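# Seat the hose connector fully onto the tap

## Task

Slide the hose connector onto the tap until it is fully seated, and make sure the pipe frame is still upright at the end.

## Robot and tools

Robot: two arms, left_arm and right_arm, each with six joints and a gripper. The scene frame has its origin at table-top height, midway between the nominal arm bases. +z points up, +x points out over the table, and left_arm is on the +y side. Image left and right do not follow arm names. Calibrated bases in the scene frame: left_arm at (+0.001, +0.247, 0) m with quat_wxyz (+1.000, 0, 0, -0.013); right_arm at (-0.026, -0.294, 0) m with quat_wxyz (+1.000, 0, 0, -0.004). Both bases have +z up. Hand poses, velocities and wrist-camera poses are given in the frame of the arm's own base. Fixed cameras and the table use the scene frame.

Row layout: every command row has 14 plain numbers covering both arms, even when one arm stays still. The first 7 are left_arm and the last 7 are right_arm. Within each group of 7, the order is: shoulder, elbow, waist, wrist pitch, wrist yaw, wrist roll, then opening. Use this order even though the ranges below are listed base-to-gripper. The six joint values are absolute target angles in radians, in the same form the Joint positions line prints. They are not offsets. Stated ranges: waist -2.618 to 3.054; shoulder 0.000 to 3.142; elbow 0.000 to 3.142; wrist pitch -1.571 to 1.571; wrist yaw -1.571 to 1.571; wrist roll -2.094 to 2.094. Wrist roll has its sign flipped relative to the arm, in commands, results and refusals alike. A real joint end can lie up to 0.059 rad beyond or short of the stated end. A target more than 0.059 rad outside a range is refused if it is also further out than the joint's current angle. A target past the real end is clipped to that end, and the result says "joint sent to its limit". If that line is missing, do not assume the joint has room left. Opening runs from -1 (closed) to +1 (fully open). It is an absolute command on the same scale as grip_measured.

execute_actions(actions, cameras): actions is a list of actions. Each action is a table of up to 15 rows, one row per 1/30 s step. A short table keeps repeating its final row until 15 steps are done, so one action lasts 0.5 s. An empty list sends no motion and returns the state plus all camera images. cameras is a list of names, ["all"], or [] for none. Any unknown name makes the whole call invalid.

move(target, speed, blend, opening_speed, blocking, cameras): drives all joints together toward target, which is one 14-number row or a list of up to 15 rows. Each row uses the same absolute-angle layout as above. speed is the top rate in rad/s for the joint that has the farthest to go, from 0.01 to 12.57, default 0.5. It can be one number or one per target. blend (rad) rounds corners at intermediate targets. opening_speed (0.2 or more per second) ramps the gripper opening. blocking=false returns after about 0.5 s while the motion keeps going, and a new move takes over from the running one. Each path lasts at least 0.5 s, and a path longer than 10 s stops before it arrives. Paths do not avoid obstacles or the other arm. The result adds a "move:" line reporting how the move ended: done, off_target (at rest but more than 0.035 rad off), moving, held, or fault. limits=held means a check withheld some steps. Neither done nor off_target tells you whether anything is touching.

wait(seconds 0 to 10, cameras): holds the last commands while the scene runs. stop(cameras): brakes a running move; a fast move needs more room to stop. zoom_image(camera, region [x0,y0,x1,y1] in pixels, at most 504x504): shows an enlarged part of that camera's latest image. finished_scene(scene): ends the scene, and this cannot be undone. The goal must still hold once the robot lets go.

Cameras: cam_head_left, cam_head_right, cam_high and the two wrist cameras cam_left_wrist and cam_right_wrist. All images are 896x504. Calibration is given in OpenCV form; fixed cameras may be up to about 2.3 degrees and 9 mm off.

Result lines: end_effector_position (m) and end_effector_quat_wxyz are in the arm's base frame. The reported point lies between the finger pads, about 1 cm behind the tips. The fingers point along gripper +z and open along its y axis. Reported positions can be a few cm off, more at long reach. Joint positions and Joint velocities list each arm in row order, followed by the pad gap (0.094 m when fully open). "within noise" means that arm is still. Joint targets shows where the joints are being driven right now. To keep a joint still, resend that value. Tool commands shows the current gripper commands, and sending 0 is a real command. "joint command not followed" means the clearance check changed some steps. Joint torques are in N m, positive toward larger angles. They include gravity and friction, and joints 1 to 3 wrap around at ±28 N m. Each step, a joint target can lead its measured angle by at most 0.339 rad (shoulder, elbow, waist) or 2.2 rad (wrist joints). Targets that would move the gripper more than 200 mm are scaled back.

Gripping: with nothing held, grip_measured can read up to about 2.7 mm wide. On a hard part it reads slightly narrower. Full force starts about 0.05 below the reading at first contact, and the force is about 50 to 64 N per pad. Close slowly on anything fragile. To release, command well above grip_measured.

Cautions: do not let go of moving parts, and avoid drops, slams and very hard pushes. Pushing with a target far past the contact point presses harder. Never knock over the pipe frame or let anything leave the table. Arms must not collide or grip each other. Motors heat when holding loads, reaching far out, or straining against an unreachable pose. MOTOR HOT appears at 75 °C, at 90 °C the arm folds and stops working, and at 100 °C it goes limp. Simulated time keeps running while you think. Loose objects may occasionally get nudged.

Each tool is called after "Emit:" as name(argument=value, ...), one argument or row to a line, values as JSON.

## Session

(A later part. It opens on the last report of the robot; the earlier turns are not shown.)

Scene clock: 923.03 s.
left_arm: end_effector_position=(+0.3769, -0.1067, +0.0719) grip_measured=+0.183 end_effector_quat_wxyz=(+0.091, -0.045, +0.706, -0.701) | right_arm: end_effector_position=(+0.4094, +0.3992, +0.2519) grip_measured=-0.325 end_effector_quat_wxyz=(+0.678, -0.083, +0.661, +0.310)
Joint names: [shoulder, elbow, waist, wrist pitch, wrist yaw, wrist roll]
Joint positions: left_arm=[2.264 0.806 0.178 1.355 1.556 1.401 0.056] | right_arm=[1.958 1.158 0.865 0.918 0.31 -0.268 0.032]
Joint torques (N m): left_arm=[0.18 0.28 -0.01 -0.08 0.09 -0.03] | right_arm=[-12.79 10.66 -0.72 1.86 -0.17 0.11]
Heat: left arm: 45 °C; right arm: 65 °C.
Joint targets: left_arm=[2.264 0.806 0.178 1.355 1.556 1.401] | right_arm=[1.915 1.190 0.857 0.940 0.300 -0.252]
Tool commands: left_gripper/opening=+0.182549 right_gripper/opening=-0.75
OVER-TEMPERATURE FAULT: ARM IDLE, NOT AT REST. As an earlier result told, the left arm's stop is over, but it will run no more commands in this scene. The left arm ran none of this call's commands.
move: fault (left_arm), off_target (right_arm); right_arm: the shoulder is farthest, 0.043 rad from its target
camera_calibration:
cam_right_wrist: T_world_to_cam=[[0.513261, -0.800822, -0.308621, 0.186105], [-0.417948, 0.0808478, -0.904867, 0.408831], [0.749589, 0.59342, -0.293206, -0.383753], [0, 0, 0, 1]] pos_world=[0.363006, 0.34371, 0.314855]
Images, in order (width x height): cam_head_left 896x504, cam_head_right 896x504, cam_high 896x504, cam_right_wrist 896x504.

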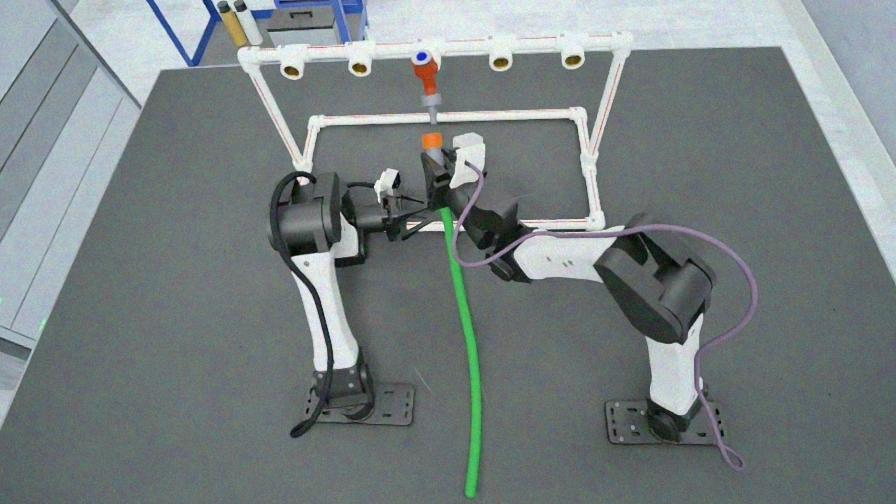

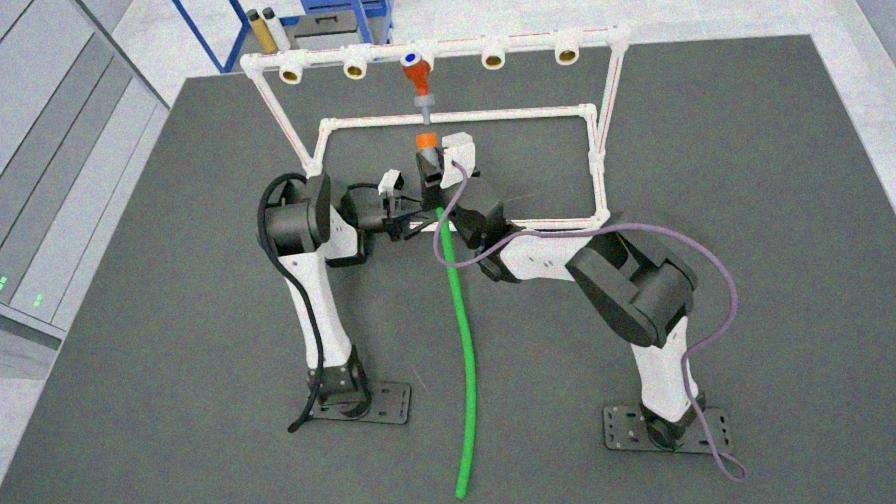

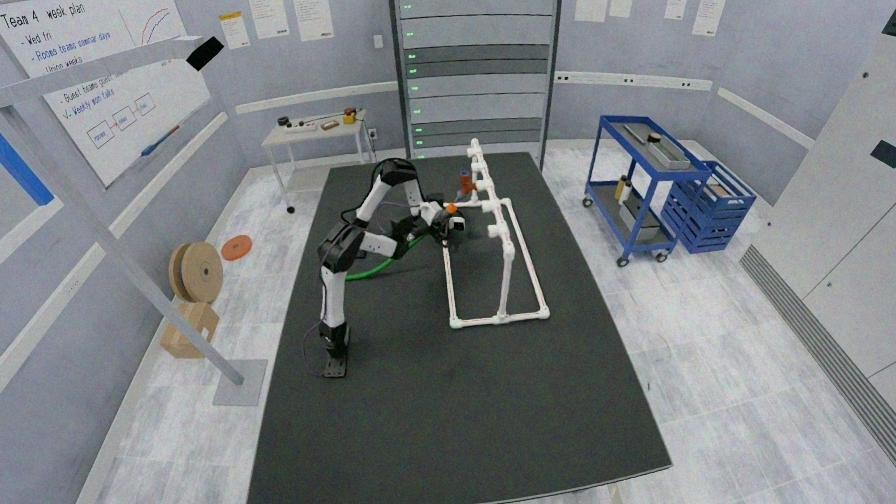

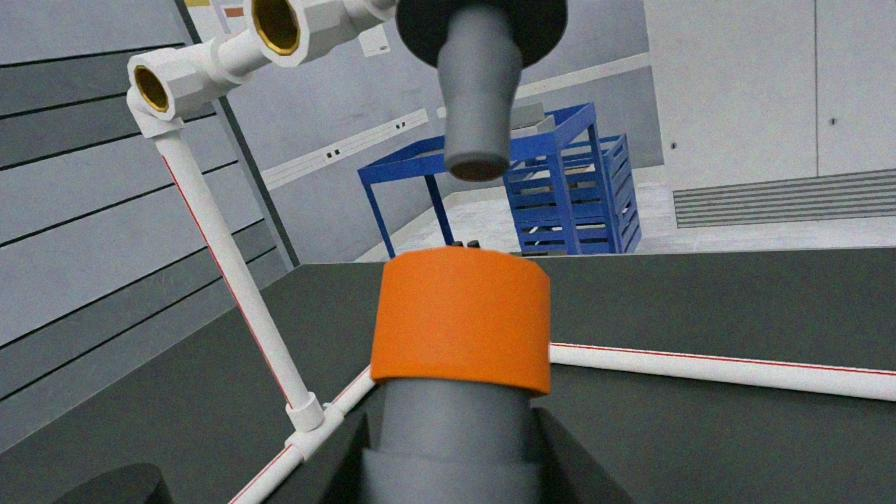

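Emit:
move(
  target=[2.242,0.793,0.172,1.354,1.556,1.415,0.408,1.917,1.195,0.841,1.022,0.275,-0.252,-0.75],
  speed=0.15,
  cameras=["cam_right_wrist","cam_head_left","cam_head_right","cam_high"],
)

Emit:
zoom_image(
  camera="cam_head_left",
  region=[400, 80, 470, 180],
)

Emit:
zoom_image(
  camera="cam_head_right",
  region=[390, 80, 460, 180],
)

Emit:
zoom_image(
  camera="cam_high",
  region=[440, 165, 480, 220],
)

Scene clock: 933.63 s.
left_arm: end_effector_position=(+0.3769, -0.1067, +0.0719) grip_measured=+0.183 end_effector_quat_wxyz=(+0.091, -0.045, +0.706, -0.701) | right_arm: end_effector_position=(+0.4127, +0.3937, +0.2658) grip_measured=-0.325 end_effector_quat_wxyz=(+0.693, -0.075, +0.641, +0.322)
Joint names: [shoulder, elbow, waist, wrist pitch, wrist yaw, wrist roll]
Joint positions: left_arm=[2.264 0.806 0.178 1.355 1.556 1.401 0.056] | right_arm=[1.958 1.158 0.849 0.976 0.294 -0.268 0.032]
Joint torques (N m): left_arm=[0.2 0.34 -0.05 -0.09 0.09 -0.05] | right_arm=[-12.57 11.17 -0.77 2.05 -0.28 0.12]
Heat: left arm: 45 °C; right arm: 70 °C.
Joint targets: left_arm=[2.264 0.806 0.178 1.355 1.556 1.401] | right_arm=[1.917 1.195 0.841 1.022 0.275 -0.252]
Tool commands: left_gripper/opening=+0.182549 right_gripper/opening=-0.75
OVER-TEMPERATURE FAULT: ARM IDLE, NOT AT REST. As an earlier result told, the left arm's stop is over, but it will run no more commands in this scene. The left arm ran none of this call's commands.
move: fault (left_arm), off_target (right_arm); right_arm: the wrist pitch is farthest, 0.046 rad from its target
camera_calibration:
cam_right_wrist: T_world_to_cam=[[0.526359, -0.787047, -0.321719, 0.177023], [-0.381371, 0.119644, -0.916647, 0.395995], [0.759936, 0.605179, -0.237181, -0.402574], [0, 0, 0, 1]] pos_world=[0.363774, 0.335577, 0.324456]
Images, in order (width x height): cam_head_left 896x504, cam_head_right 896x504, cam_high 896x504, cam_right_wrist 896x504.

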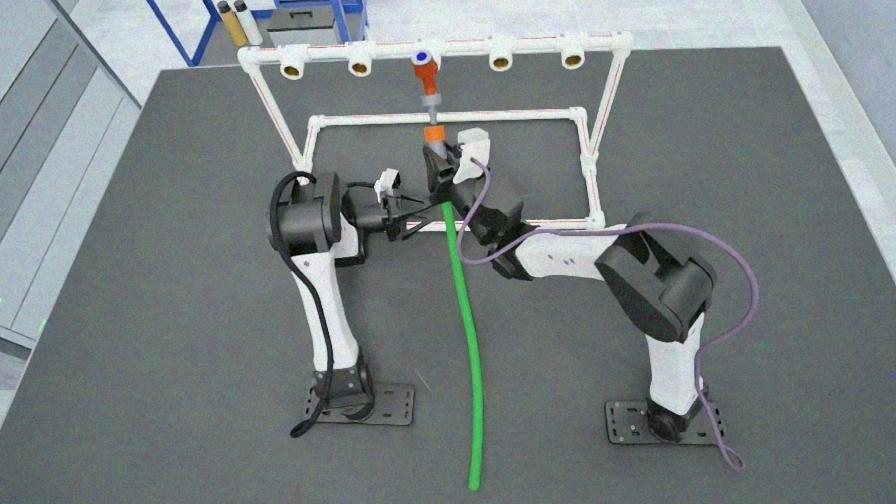

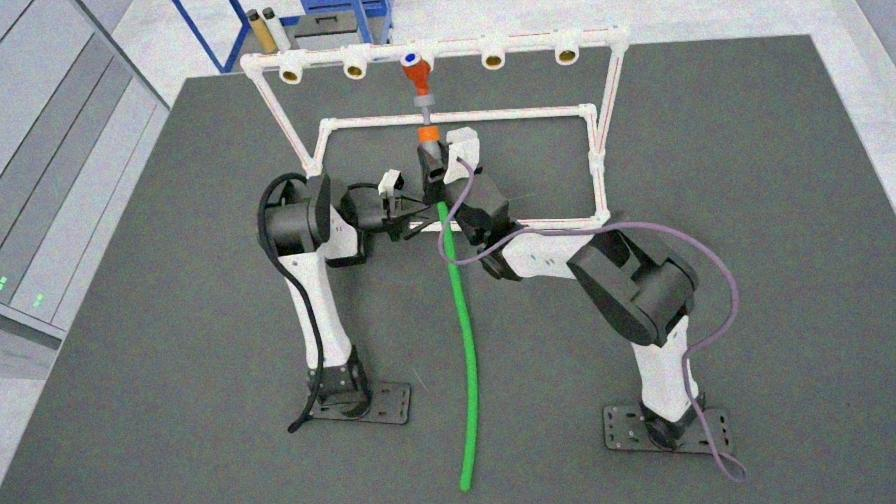

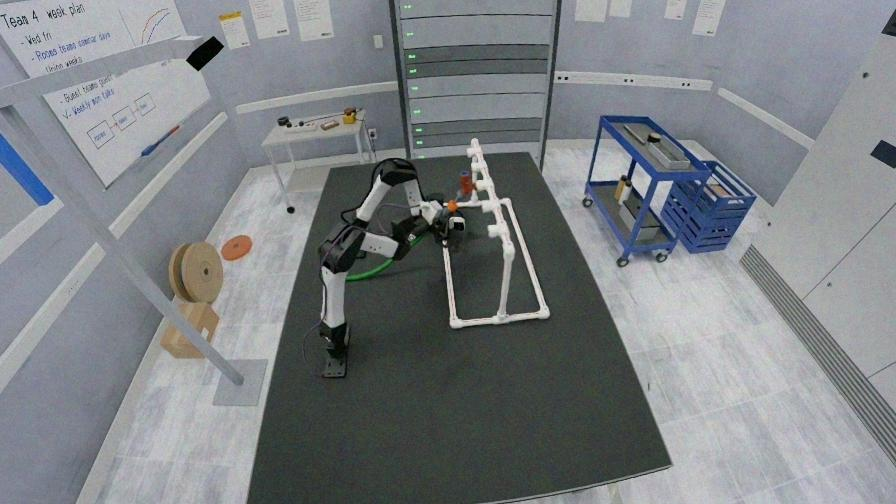

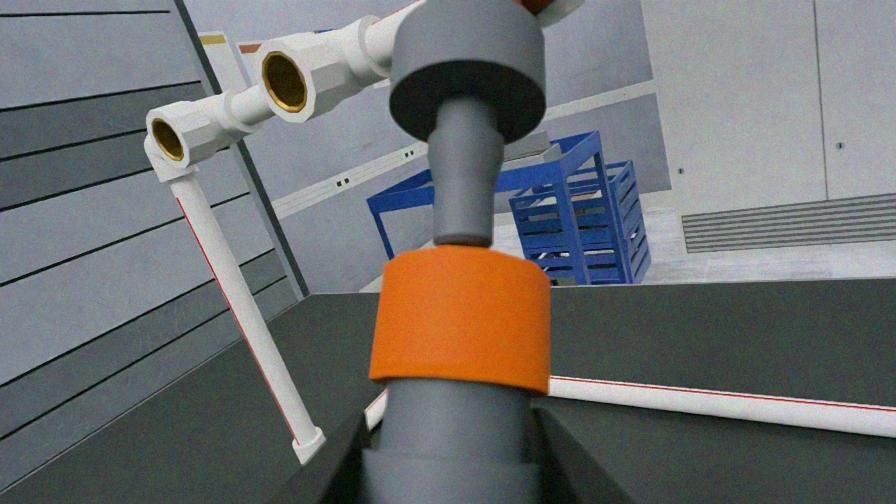

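Scaled by 5.040 from the camera's 896x504 image, which has a finer 1280x720 frame.

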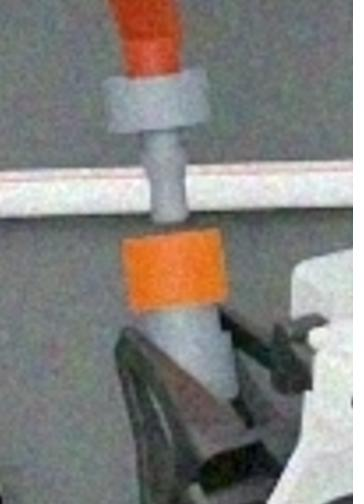

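Scaled by 5.040 from the camera's 896x504 image, which has a finer 1280x720 frame.

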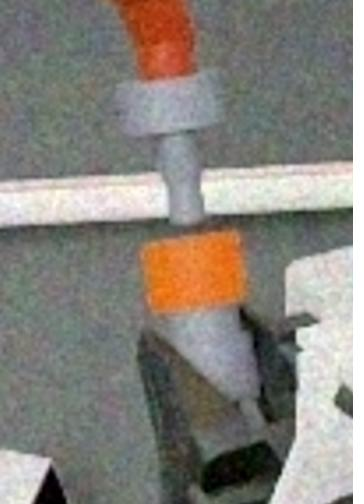

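Scaled by 9.164 from the camera's 896x504 image, which has a finer 1280x720 frame.

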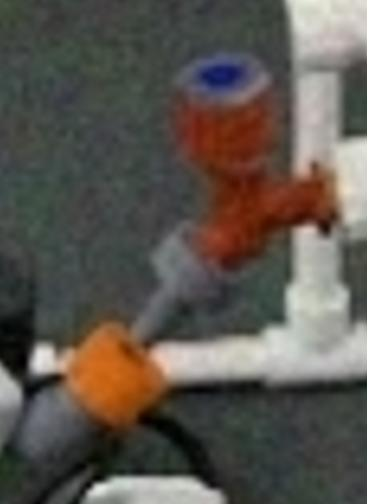

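Emit:
zoom_image(
  camera="cam_right_wrist",
  region=[350, 0, 590, 270],
)

Emit:
zoom_image(
  camera="cam_right_wrist",
  region=[350, 220, 590, 420],
)

Scaled by 1.867 from the camera's 896x504 image, which has a finer 1280x720 frame.

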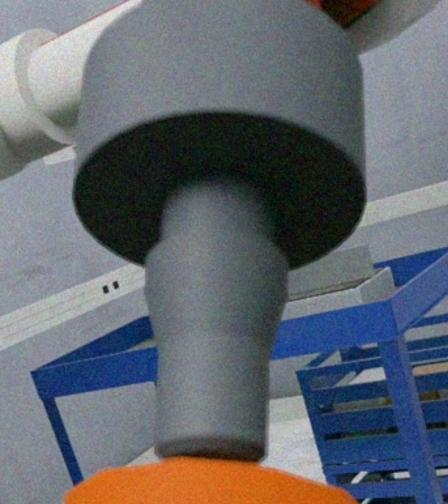

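Scaled by 2.100 from the camera's 896x504 image, which has a finer 1280x720 frame.

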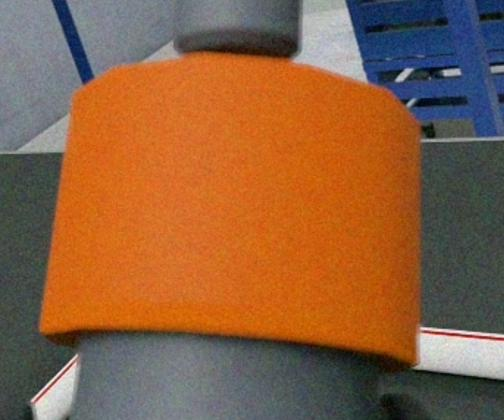

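Emit:
move(
  target=[2.242,0.793,0.172,1.354,1.556,1.415,0.408,2.052,1.21,0.866,1.218,0.337,-0.22,-0.75],
  speed=0.12,
  cameras=["cam_right_wrist","cam_head_left","cam_head_right","cam_high"],
)

Emit:
zoom_image(
  camera="cam_head_left",
  region=[400, 80, 470, 180],
)

Emit:
zoom_image(
  camera="cam_head_right",
  region=[390, 80, 460, 180],
)

Emit:
zoom_image(
  camera="cam_high",
  region=[440, 165, 480, 220],
)

Emit:
zoom_image(
  camera="cam_right_wrist",
  region=[350, 0, 590, 420],
)

Scene clock: 960.17 s.
left_arm: end_effector_position=(+0.3769, -0.1067, +0.0719) grip_measured=+0.183 end_effector_quat_wxyz=(+0.091, -0.045, +0.706, -0.701) | right_arm: end_effector_position=(+0.4154, +0.3950, +0.2694) grip_measured=-0.327 end_effector_quat_wxyz=(+0.730, -0.051, +0.597, +0.328)
Joint names: [shoulder, elbow, waist, wrist pitch, wrist yaw, wrist roll]
Joint positions: left_arm=[2.264 0.806 0.178 1.355 1.556 1.401 0.056] | right_arm=[2.049 1.177 0.86 1.175 0.337 -0.234 0.032]
Joint torques (N m): left_arm=[0.17 0.31 0.02 -0.09 0.11 -0.04] | right_arm=[-9.21 10.39 0.57 1.93 -0.1 0.11]
Heat: left arm: 45 °C; right arm: 76 °C. Fold the right arm in close to its base, or ease its load, before you think long.
Joint targets: left_arm=[2.264 0.806 0.178 1.355 1.556 1.401] | right_arm=[2.052 1.210 0.866 1.218 0.337 -0.220]
Tool commands: left_gripper/opening=+0.182549 right_gripper/opening=-0.75
OVER-TEMPERATURE FAULT: ARM IDLE, NOT AT REST. As an earlier result told, the left arm's stop is over, but it will run no more commands in this scene. The left arm ran none of this call's commands.
MOTOR HOT: the shoulder of the right arm reports 76 °C; the controller's stop level is 90 °C. To cool a motor, set the load down, stop pushing, or move to a pose that needs little force.
move: fault (left_arm), off_target (right_arm); right_arm: the wrist pitch is farthest, 0.043 rad from its target
camera_calibration:
cam_right_wrist: T_world_to_cam=[[0.525702, -0.78343, -0.331473, 0.179171], [-0.289748, 0.201455, -0.935661, 0.334888], [0.799802, 0.587922, -0.121092, -0.445688], [0, 0, 0, 1]] pos_world=[0.359305, 0.334934, 0.318763]
Images, in order (width x height): cam_head_left 896x504, cam_head_right 896x504, cam_high 896x504, cam_right_wrist 896x504.

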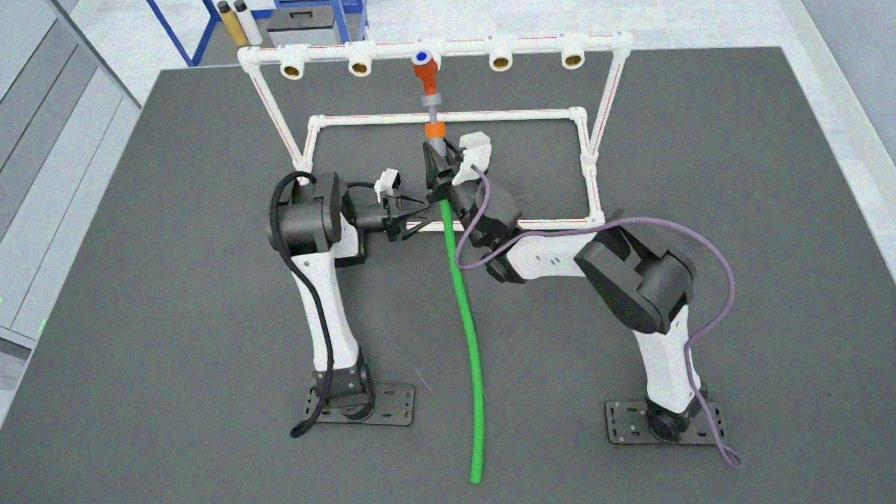

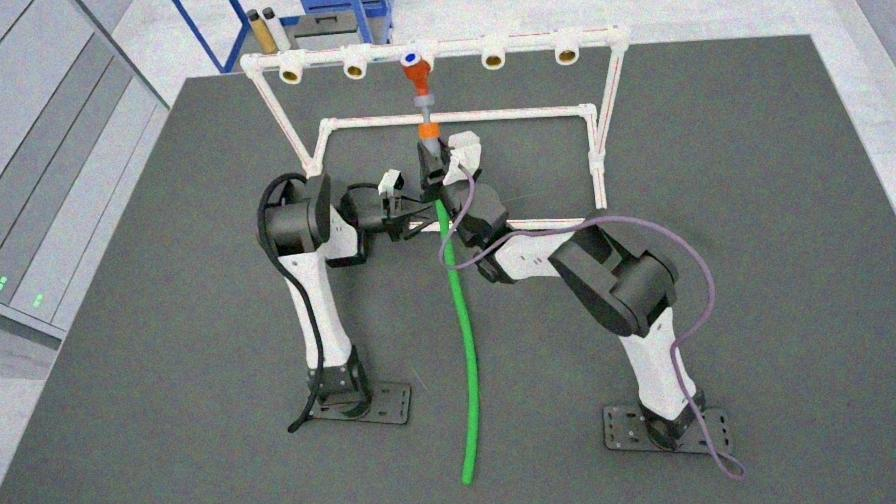

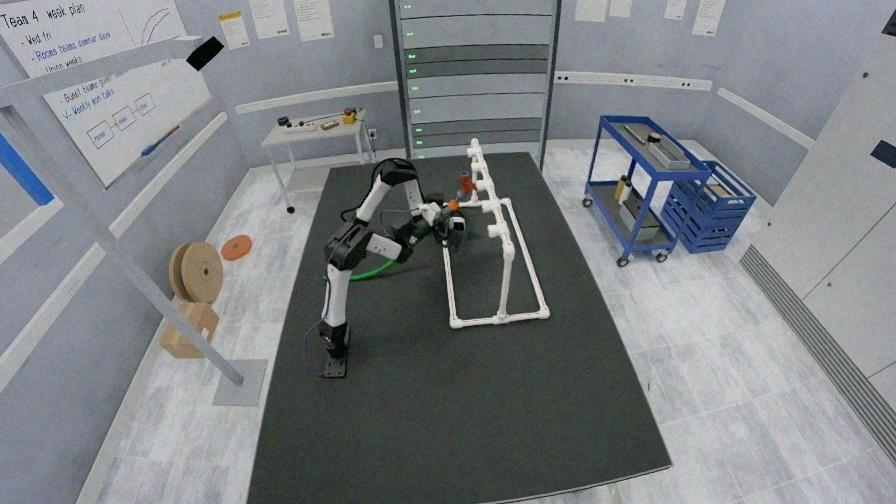

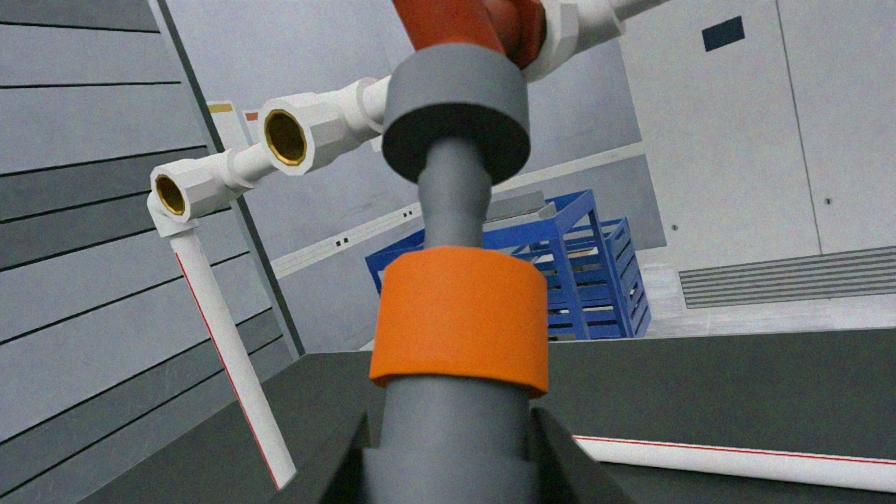

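Scaled by 5.040 from the camera's 896x504 image, which has a finer 1280x720 frame.

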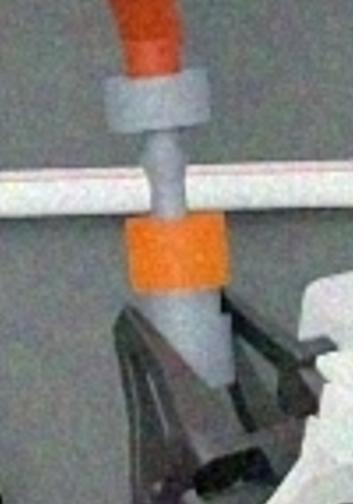

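Scaled by 5.040 from the camera's 896x504 image, which has a finer 1280x720 frame.

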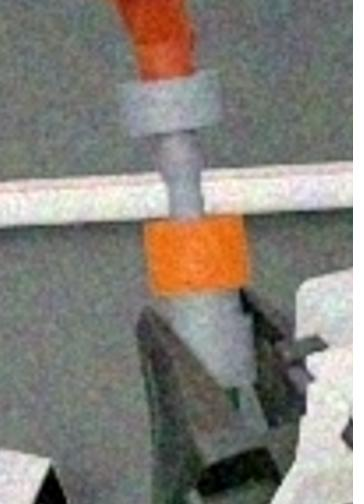

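Scaled by 9.164 from the camera's 896x504 image, which has a finer 1280x720 frame.

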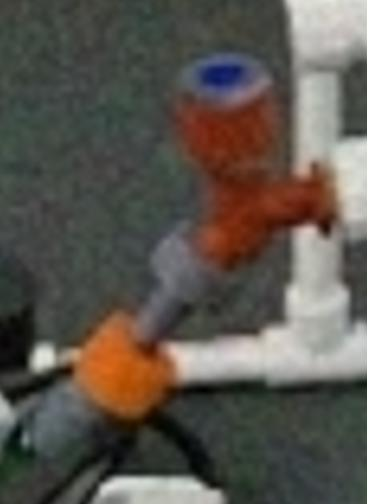

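Scaled by 1.200 from the camera's 896x504 image, which has a finer 1280x720 frame.

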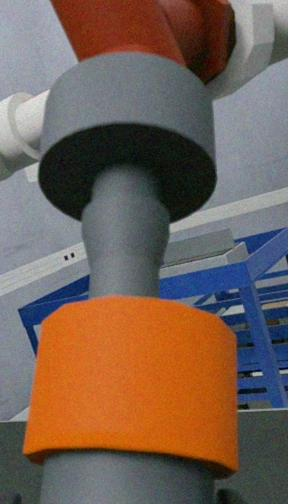

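Emit:
move(
  target=[2.242,0.793,0.172,1.354,1.556,1.415,0.408,2.045,1.256,0.856,1.148,0.328,-0.22,-0.75],
  speed=0.08,
  cameras=["cam_right_wrist","cam_head_left","cam_head_right","cam_high"],
)

Emit:
zoom_image(
  camera="cam_head_left",
  region=[400, 80, 470, 180],
)

Emit:
zoom_image(
  camera="cam_head_right",
  region=[390, 80, 460, 180],
)

Emit:
zoom_image(
  camera="cam_high",
  region=[440, 165, 480, 220],
)

Emit:
zoom_image(
  camera="cam_right_wrist",
  region=[350, 0, 590, 420],
)

Scene clock: 968.13 s.
left_arm: end_effector_position=(+0.3769, -0.1067, +0.0719) grip_measured=+0.183 end_effector_quat_wxyz=(+0.091, -0.045, +0.706, -0.701) | right_arm: end_effector_position=(+0.4198, +0.3992, +0.2783) grip_measured=-0.327 end_effector_quat_wxyz=(+0.731, -0.050, +0.597, +0.327)
Joint names: [shoulder, elbow, waist, wrist pitch, wrist yaw, wrist roll]
Joint positions: left_arm=[2.264 0.806 0.178 1.355 1.556 1.401 0.056] | right_arm=[2.049 1.22 0.86 1.132 0.341 -0.234 0.032]
Joint torques (N m): left_arm=[0.23 0.34 0.05 -0.09 0.1 -0.05] | right_arm=[-9.95 10.8 -0.34 1.68 -0.25 0.1]
Heat: left arm: 44 °C; right arm: 73 °C. Fold the right arm in close to its base, or ease its load, before you think long.
Joint targets: left_arm=[2.264 0.806 0.178 1.355 1.556 1.401] | right_arm=[2.045 1.256 0.856 1.148 0.328 -0.220]
Tool commands: left_gripper/opening=+0.182549 right_gripper/opening=-0.75
OVER-TEMPERATURE FAULT: ARM IDLE, NOT AT REST. As an earlier result told, the left arm's stop is over, but it will run no more commands in this scene. The left arm ran none of this call's commands.
MOTOR HOT: still on. The shoulder of the right arm reports 73 °C.
move: fault (left_arm), off_target (right_arm); right_arm: the elbow is farthest, 0.036 rad from its target
camera_calibration:
cam_right_wrist: T_world_to_cam=[[0.522638, -0.785182, -0.332173, 0.185291], [-0.28933, 0.203148, -0.935425, 0.342744], [0.801959, 0.584996, -0.121004, -0.450374], [0, 0, 0, 1]] pos_world=[0.363507, 0.339326, 0.327663]
Images, in order (width x height): cam_head_left 896x504, cam_head_right 896x504, cam_high 896x504, cam_right_wrist 896x504.

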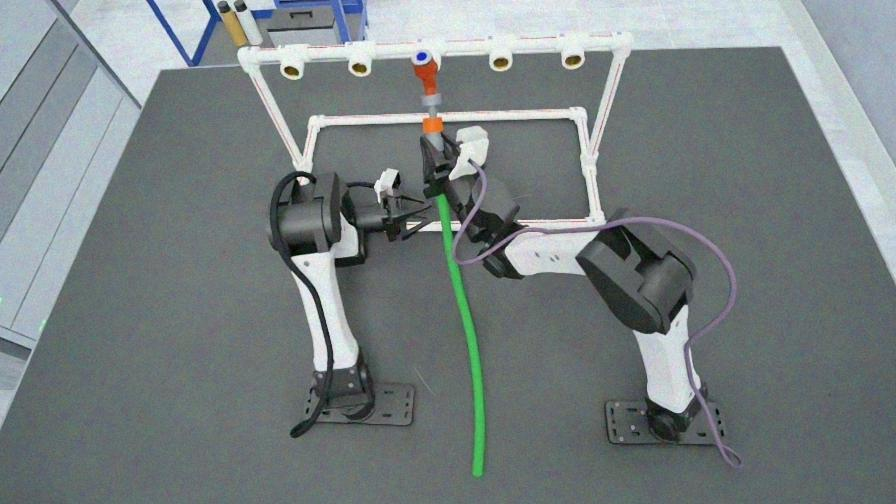

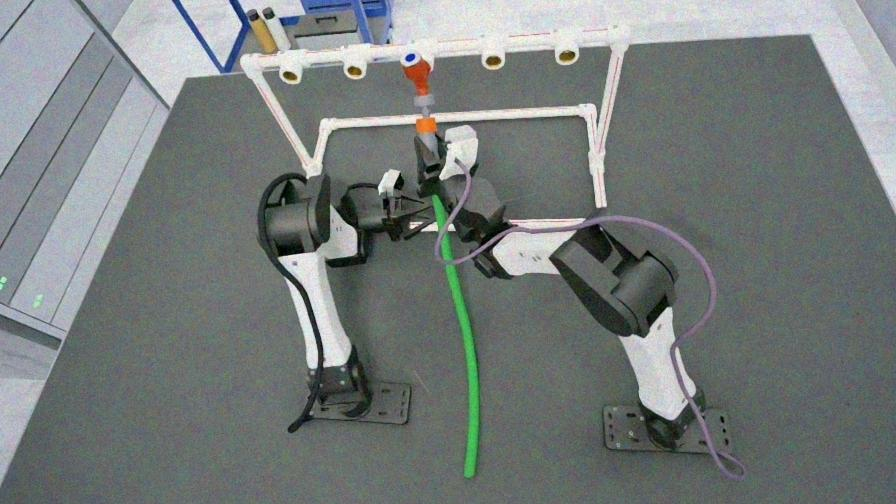

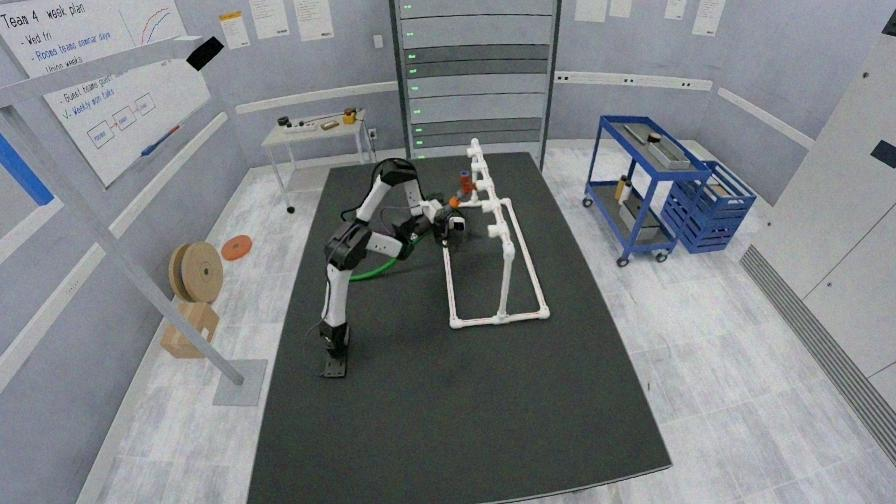

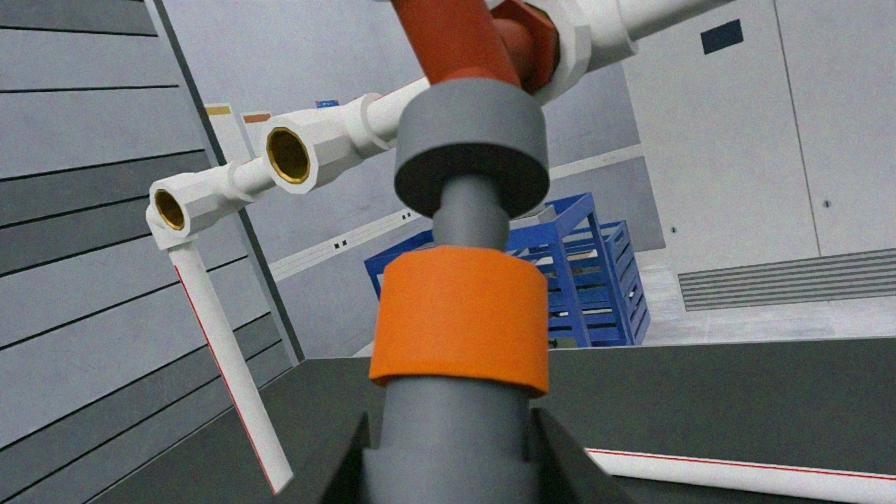

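Scaled by 5.040 from the camera's 896x504 image, which has a finer 1280x720 frame.

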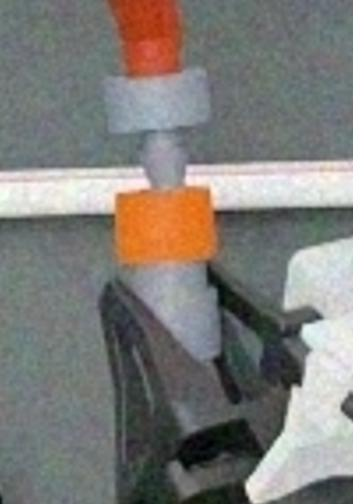

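Scaled by 5.040 from the camera's 896x504 image, which has a finer 1280x720 frame.

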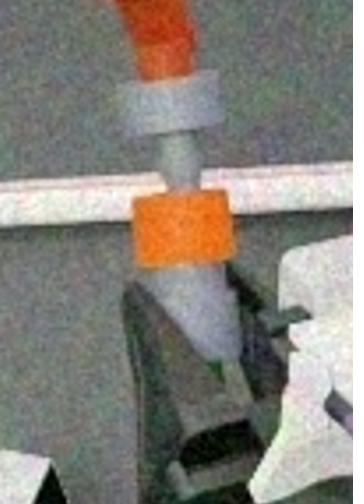

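Scaled by 9.164 from the camera's 896x504 image, which has a finer 1280x720 frame.

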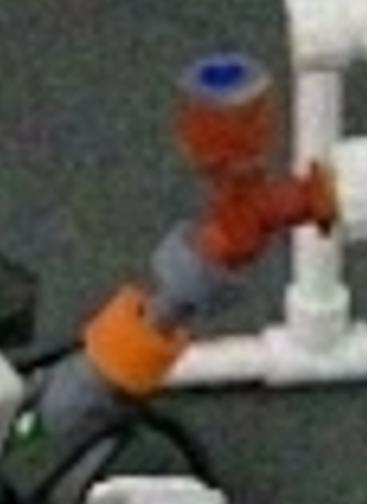

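Scaled by 1.200 from the camera's 896x504 image, which has a finer 1280x720 frame.

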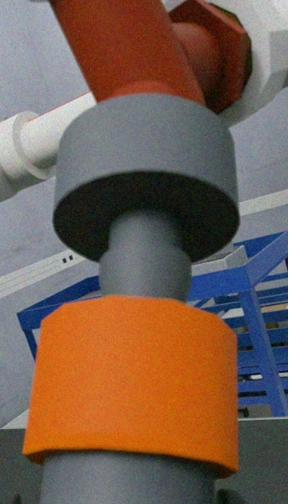

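Emit:
move(
  target=[2.242,0.793,0.172,1.354,1.556,1.415,0.408,2.035,1.29,0.843,1.11,0.318,-0.22,-0.75],
  speed=0.06,
  cameras=["cam_right_wrist","cam_head_left","cam_head_right","cam_high"],
)

Emit:
zoom_image(
  camera="cam_head_left",
  region=[400, 80, 470, 180],
)

Emit:
zoom_image(
  camera="cam_head_right",
  region=[390, 80, 460, 180],
)

Emit:
zoom_image(
  camera="cam_high",
  region=[440, 165, 480, 220],
)

Emit:
zoom_image(
  camera="cam_right_wrist",
  region=[350, 0, 590, 420],
)

Scene clock: 975.23 s.
left_arm: end_effector_position=(+0.3769, -0.1067, +0.0719) grip_measured=+0.183 end_effector_quat_wxyz=(+0.091, -0.045, +0.706, -0.701) | right_arm: end_effector_position=(+0.4271, +0.3976, +0.2845) grip_measured=-0.327 end_effector_quat_wxyz=(+0.732, -0.046, +0.598, +0.322)
Joint names: [shoulder, elbow, waist, wrist pitch, wrist yaw, wrist roll]
Joint positions: left_arm=[2.264 0.806 0.178 1.355 1.556 1.401 0.056] | right_arm=[2.049 1.251 0.849 1.1 0.343 -0.234 0.032]
Joint torques (N m): left_arm=[0.2 0.35 -0.01 -0.08 0.1 -0.04] | right_arm=[-10.88 11.23 -0.54 1.62 -0.39 0.1]
Heat: left arm: 44 °C; right arm: 71 °C.
Joint targets: left_arm=[2.264 0.806 0.178 1.355 1.556 1.401] | right_arm=[2.035 1.290 0.843 1.110 0.318 -0.220]
Tool commands: left_gripper/opening=+0.182549 right_gripper/opening=-0.75
OVER-TEMPERATURE FAULT: ARM IDLE, NOT AT REST. As an earlier result told, the left arm's stop is over, but it will run no more commands in this scene. The left arm ran none of this call's commands.
MOTOR HOT: cleared for the motors of the right arm.
move: fault (left_arm), off_target (right_arm); right_arm: the elbow is farthest, 0.039 rad from its target
camera_calibration:
cam_right_wrist: T_world_to_cam=[[0.51227, -0.791901, -0.332373, 0.189514], [-0.288152, 0.206092, -0.935144, 0.349158], [0.809041, 0.57482, -0.122614, -0.452987], [0, 0, 0, 1]] pos_world=[0.370014, 0.338504, 0.33396]
Images, in order (width x height): cam_head_left 896x504, cam_head_right 896x504, cam_high 896x504, cam_right_wrist 896x504.

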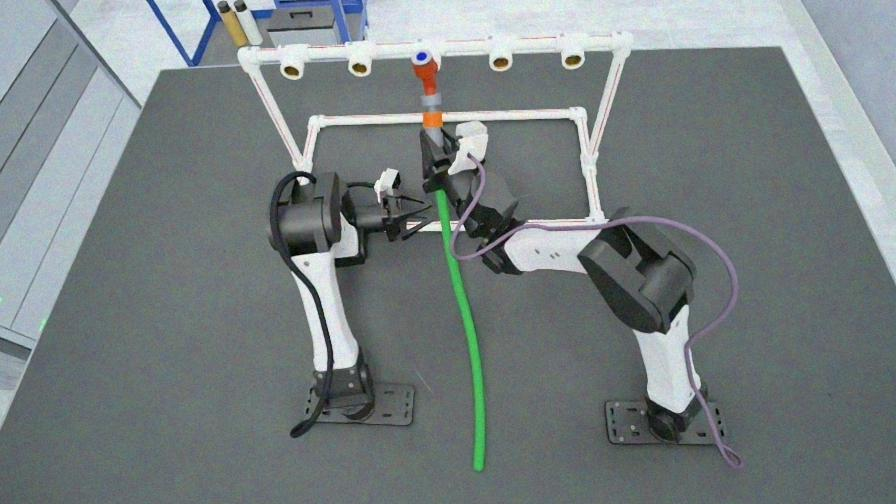

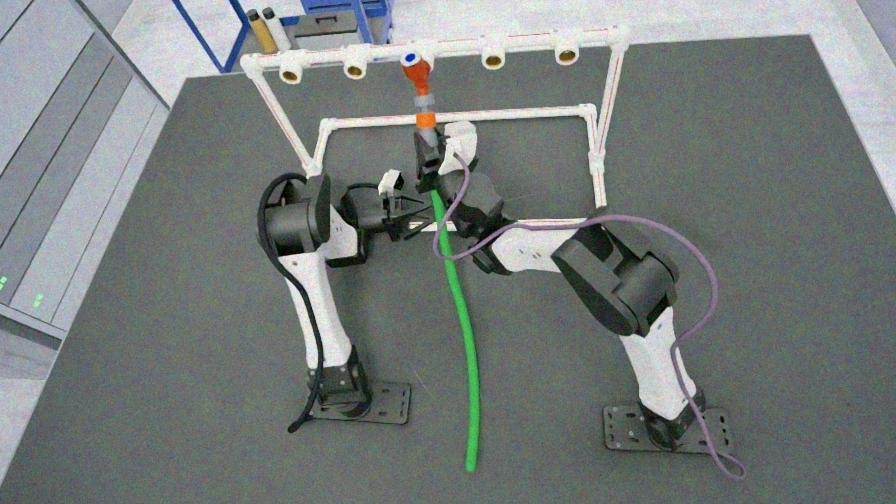

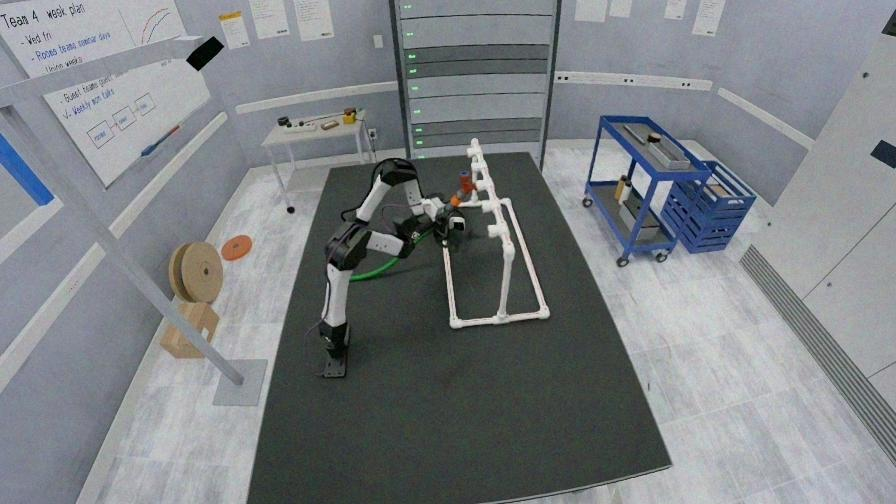

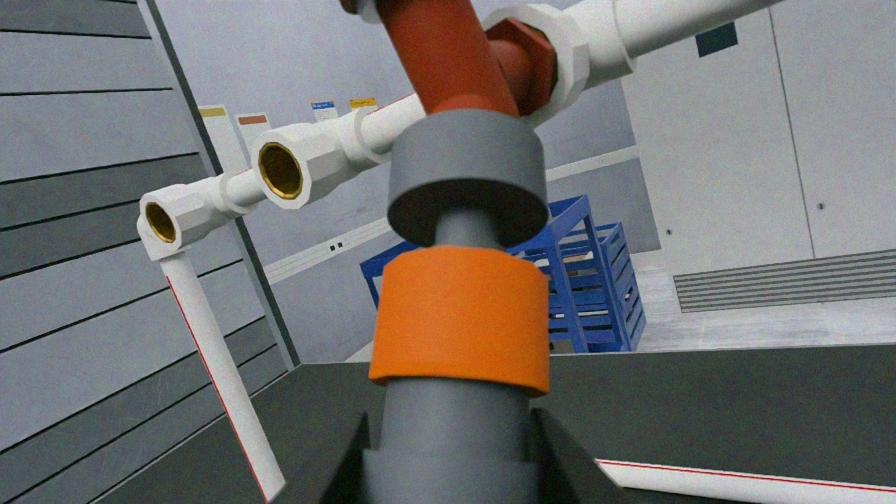

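Scaled by 5.040 from the camera's 896x504 image, which has a finer 1280x720 frame.

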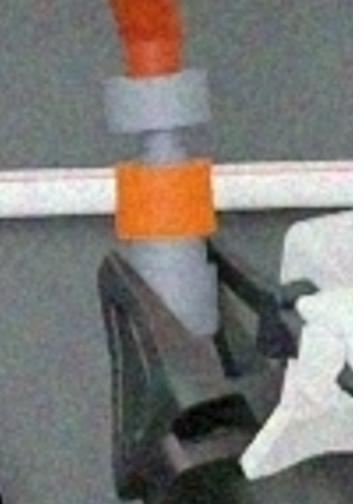

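Scaled by 5.040 from the camera's 896x504 image, which has a finer 1280x720 frame.

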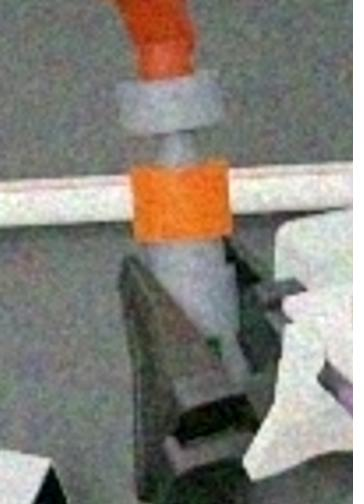

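Scaled by 9.164 from the camera's 896x504 image, which has a finer 1280x720 frame.

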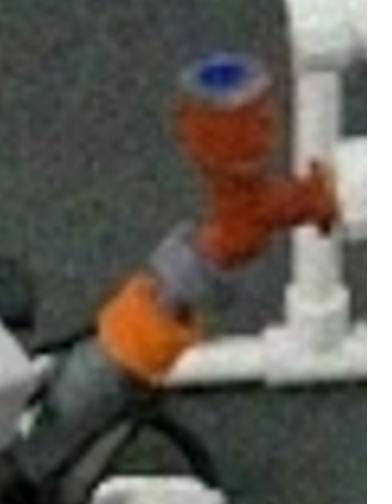

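Scaled by 1.200 from the camera's 896x504 image, which has a finer 1280x720 frame.

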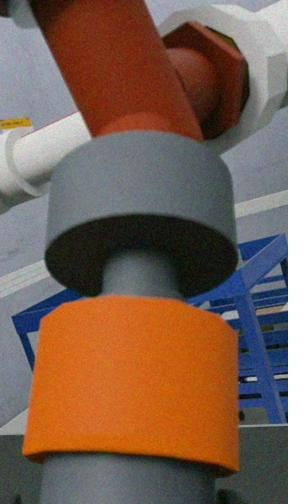

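Emit:
execute_actions(
  actions=[
    [[2.242,0.793,0.172,1.354,1.556,1.415,0.408,1.975,1.35,0.763,1.81,0.468,-0.22,-0.9],[2.242,0.793,0.172,1.354,1.556,1.415,0.408,2.035,1.30,0.840,1.11,0.318,-0.22,-0.9]],
  ],
  cameras=["cam_right_wrist","cam_head_left","cam_head_right","cam_high"],
)

Emit:
zoom_image(
  camera="cam_right_wrist",
  region=[350, 0, 590, 420],
)

Emit:
zoom_image(
  camera="cam_head_left",
  region=[400, 80, 470, 180],
)

action 0: row 1 of 2 asks right_arm's wrist pitch for 1.810 radians, more than 0.059 radians past the upper end of its range (1.571 radians), so nothing of the call was run. Give that joint an angle inside the range.
Scene clock: 988.47 s.
left_arm: end_effector_position=(+0.3769, -0.1067, +0.0719) grip_measured=+0.183 end_effector_quat_wxyz=(+0.091, -0.045, +0.706, -0.701) | right_arm: end_effector_position=(+0.4271, +0.3976, +0.2845) grip_measured=-0.327 end_effector_quat_wxyz=(+0.732, -0.046, +0.598, +0.322)
Joint names: [shoulder, elbow, waist, wrist pitch, wrist yaw, wrist roll]
Joint positions: left_arm=[2.264 0.806 0.178 1.355 1.556 1.401 0.056] | right_arm=[2.049 1.251 0.849 1.1 0.343 -0.234 0.032]
Joint torques (N m): left_arm=[0.16 0.34 -0.06 -0.09 0.1 -0.04] | right_arm=[-10.88 11.25 -0.55 1.63 -0.39 0.11]
Heat: left arm: 44 °C; right arm: 69 °C.
Joint targets: left_arm=[2.264 0.806 0.178 1.355 1.556 1.401] | right_arm=[2.035 1.290 0.843 1.110 0.318 -0.220]
Tool commands: left_gripper/opening=+0.182549 right_gripper/opening=-0.75
OVER-TEMPERATURE FAULT: ARM IDLE, NOT AT REST. As an earlier result told, the left arm's stop is over, but it will run no more commands in this scene.

Scaled by 1.200 from the camera's 896x504 image, which has a finer 1280x720 frame.

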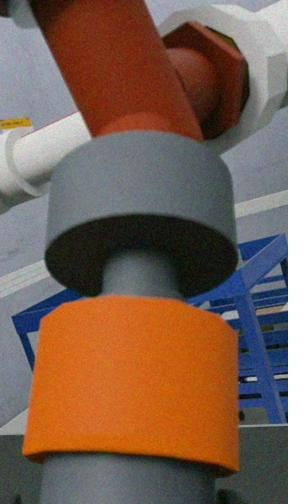

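Scaled by 5.040 from the camera's 896x504 image, which has a finer 1280x720 frame.

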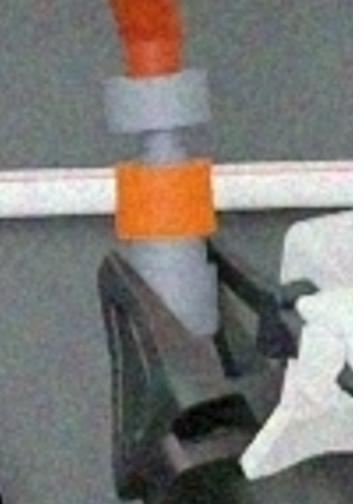

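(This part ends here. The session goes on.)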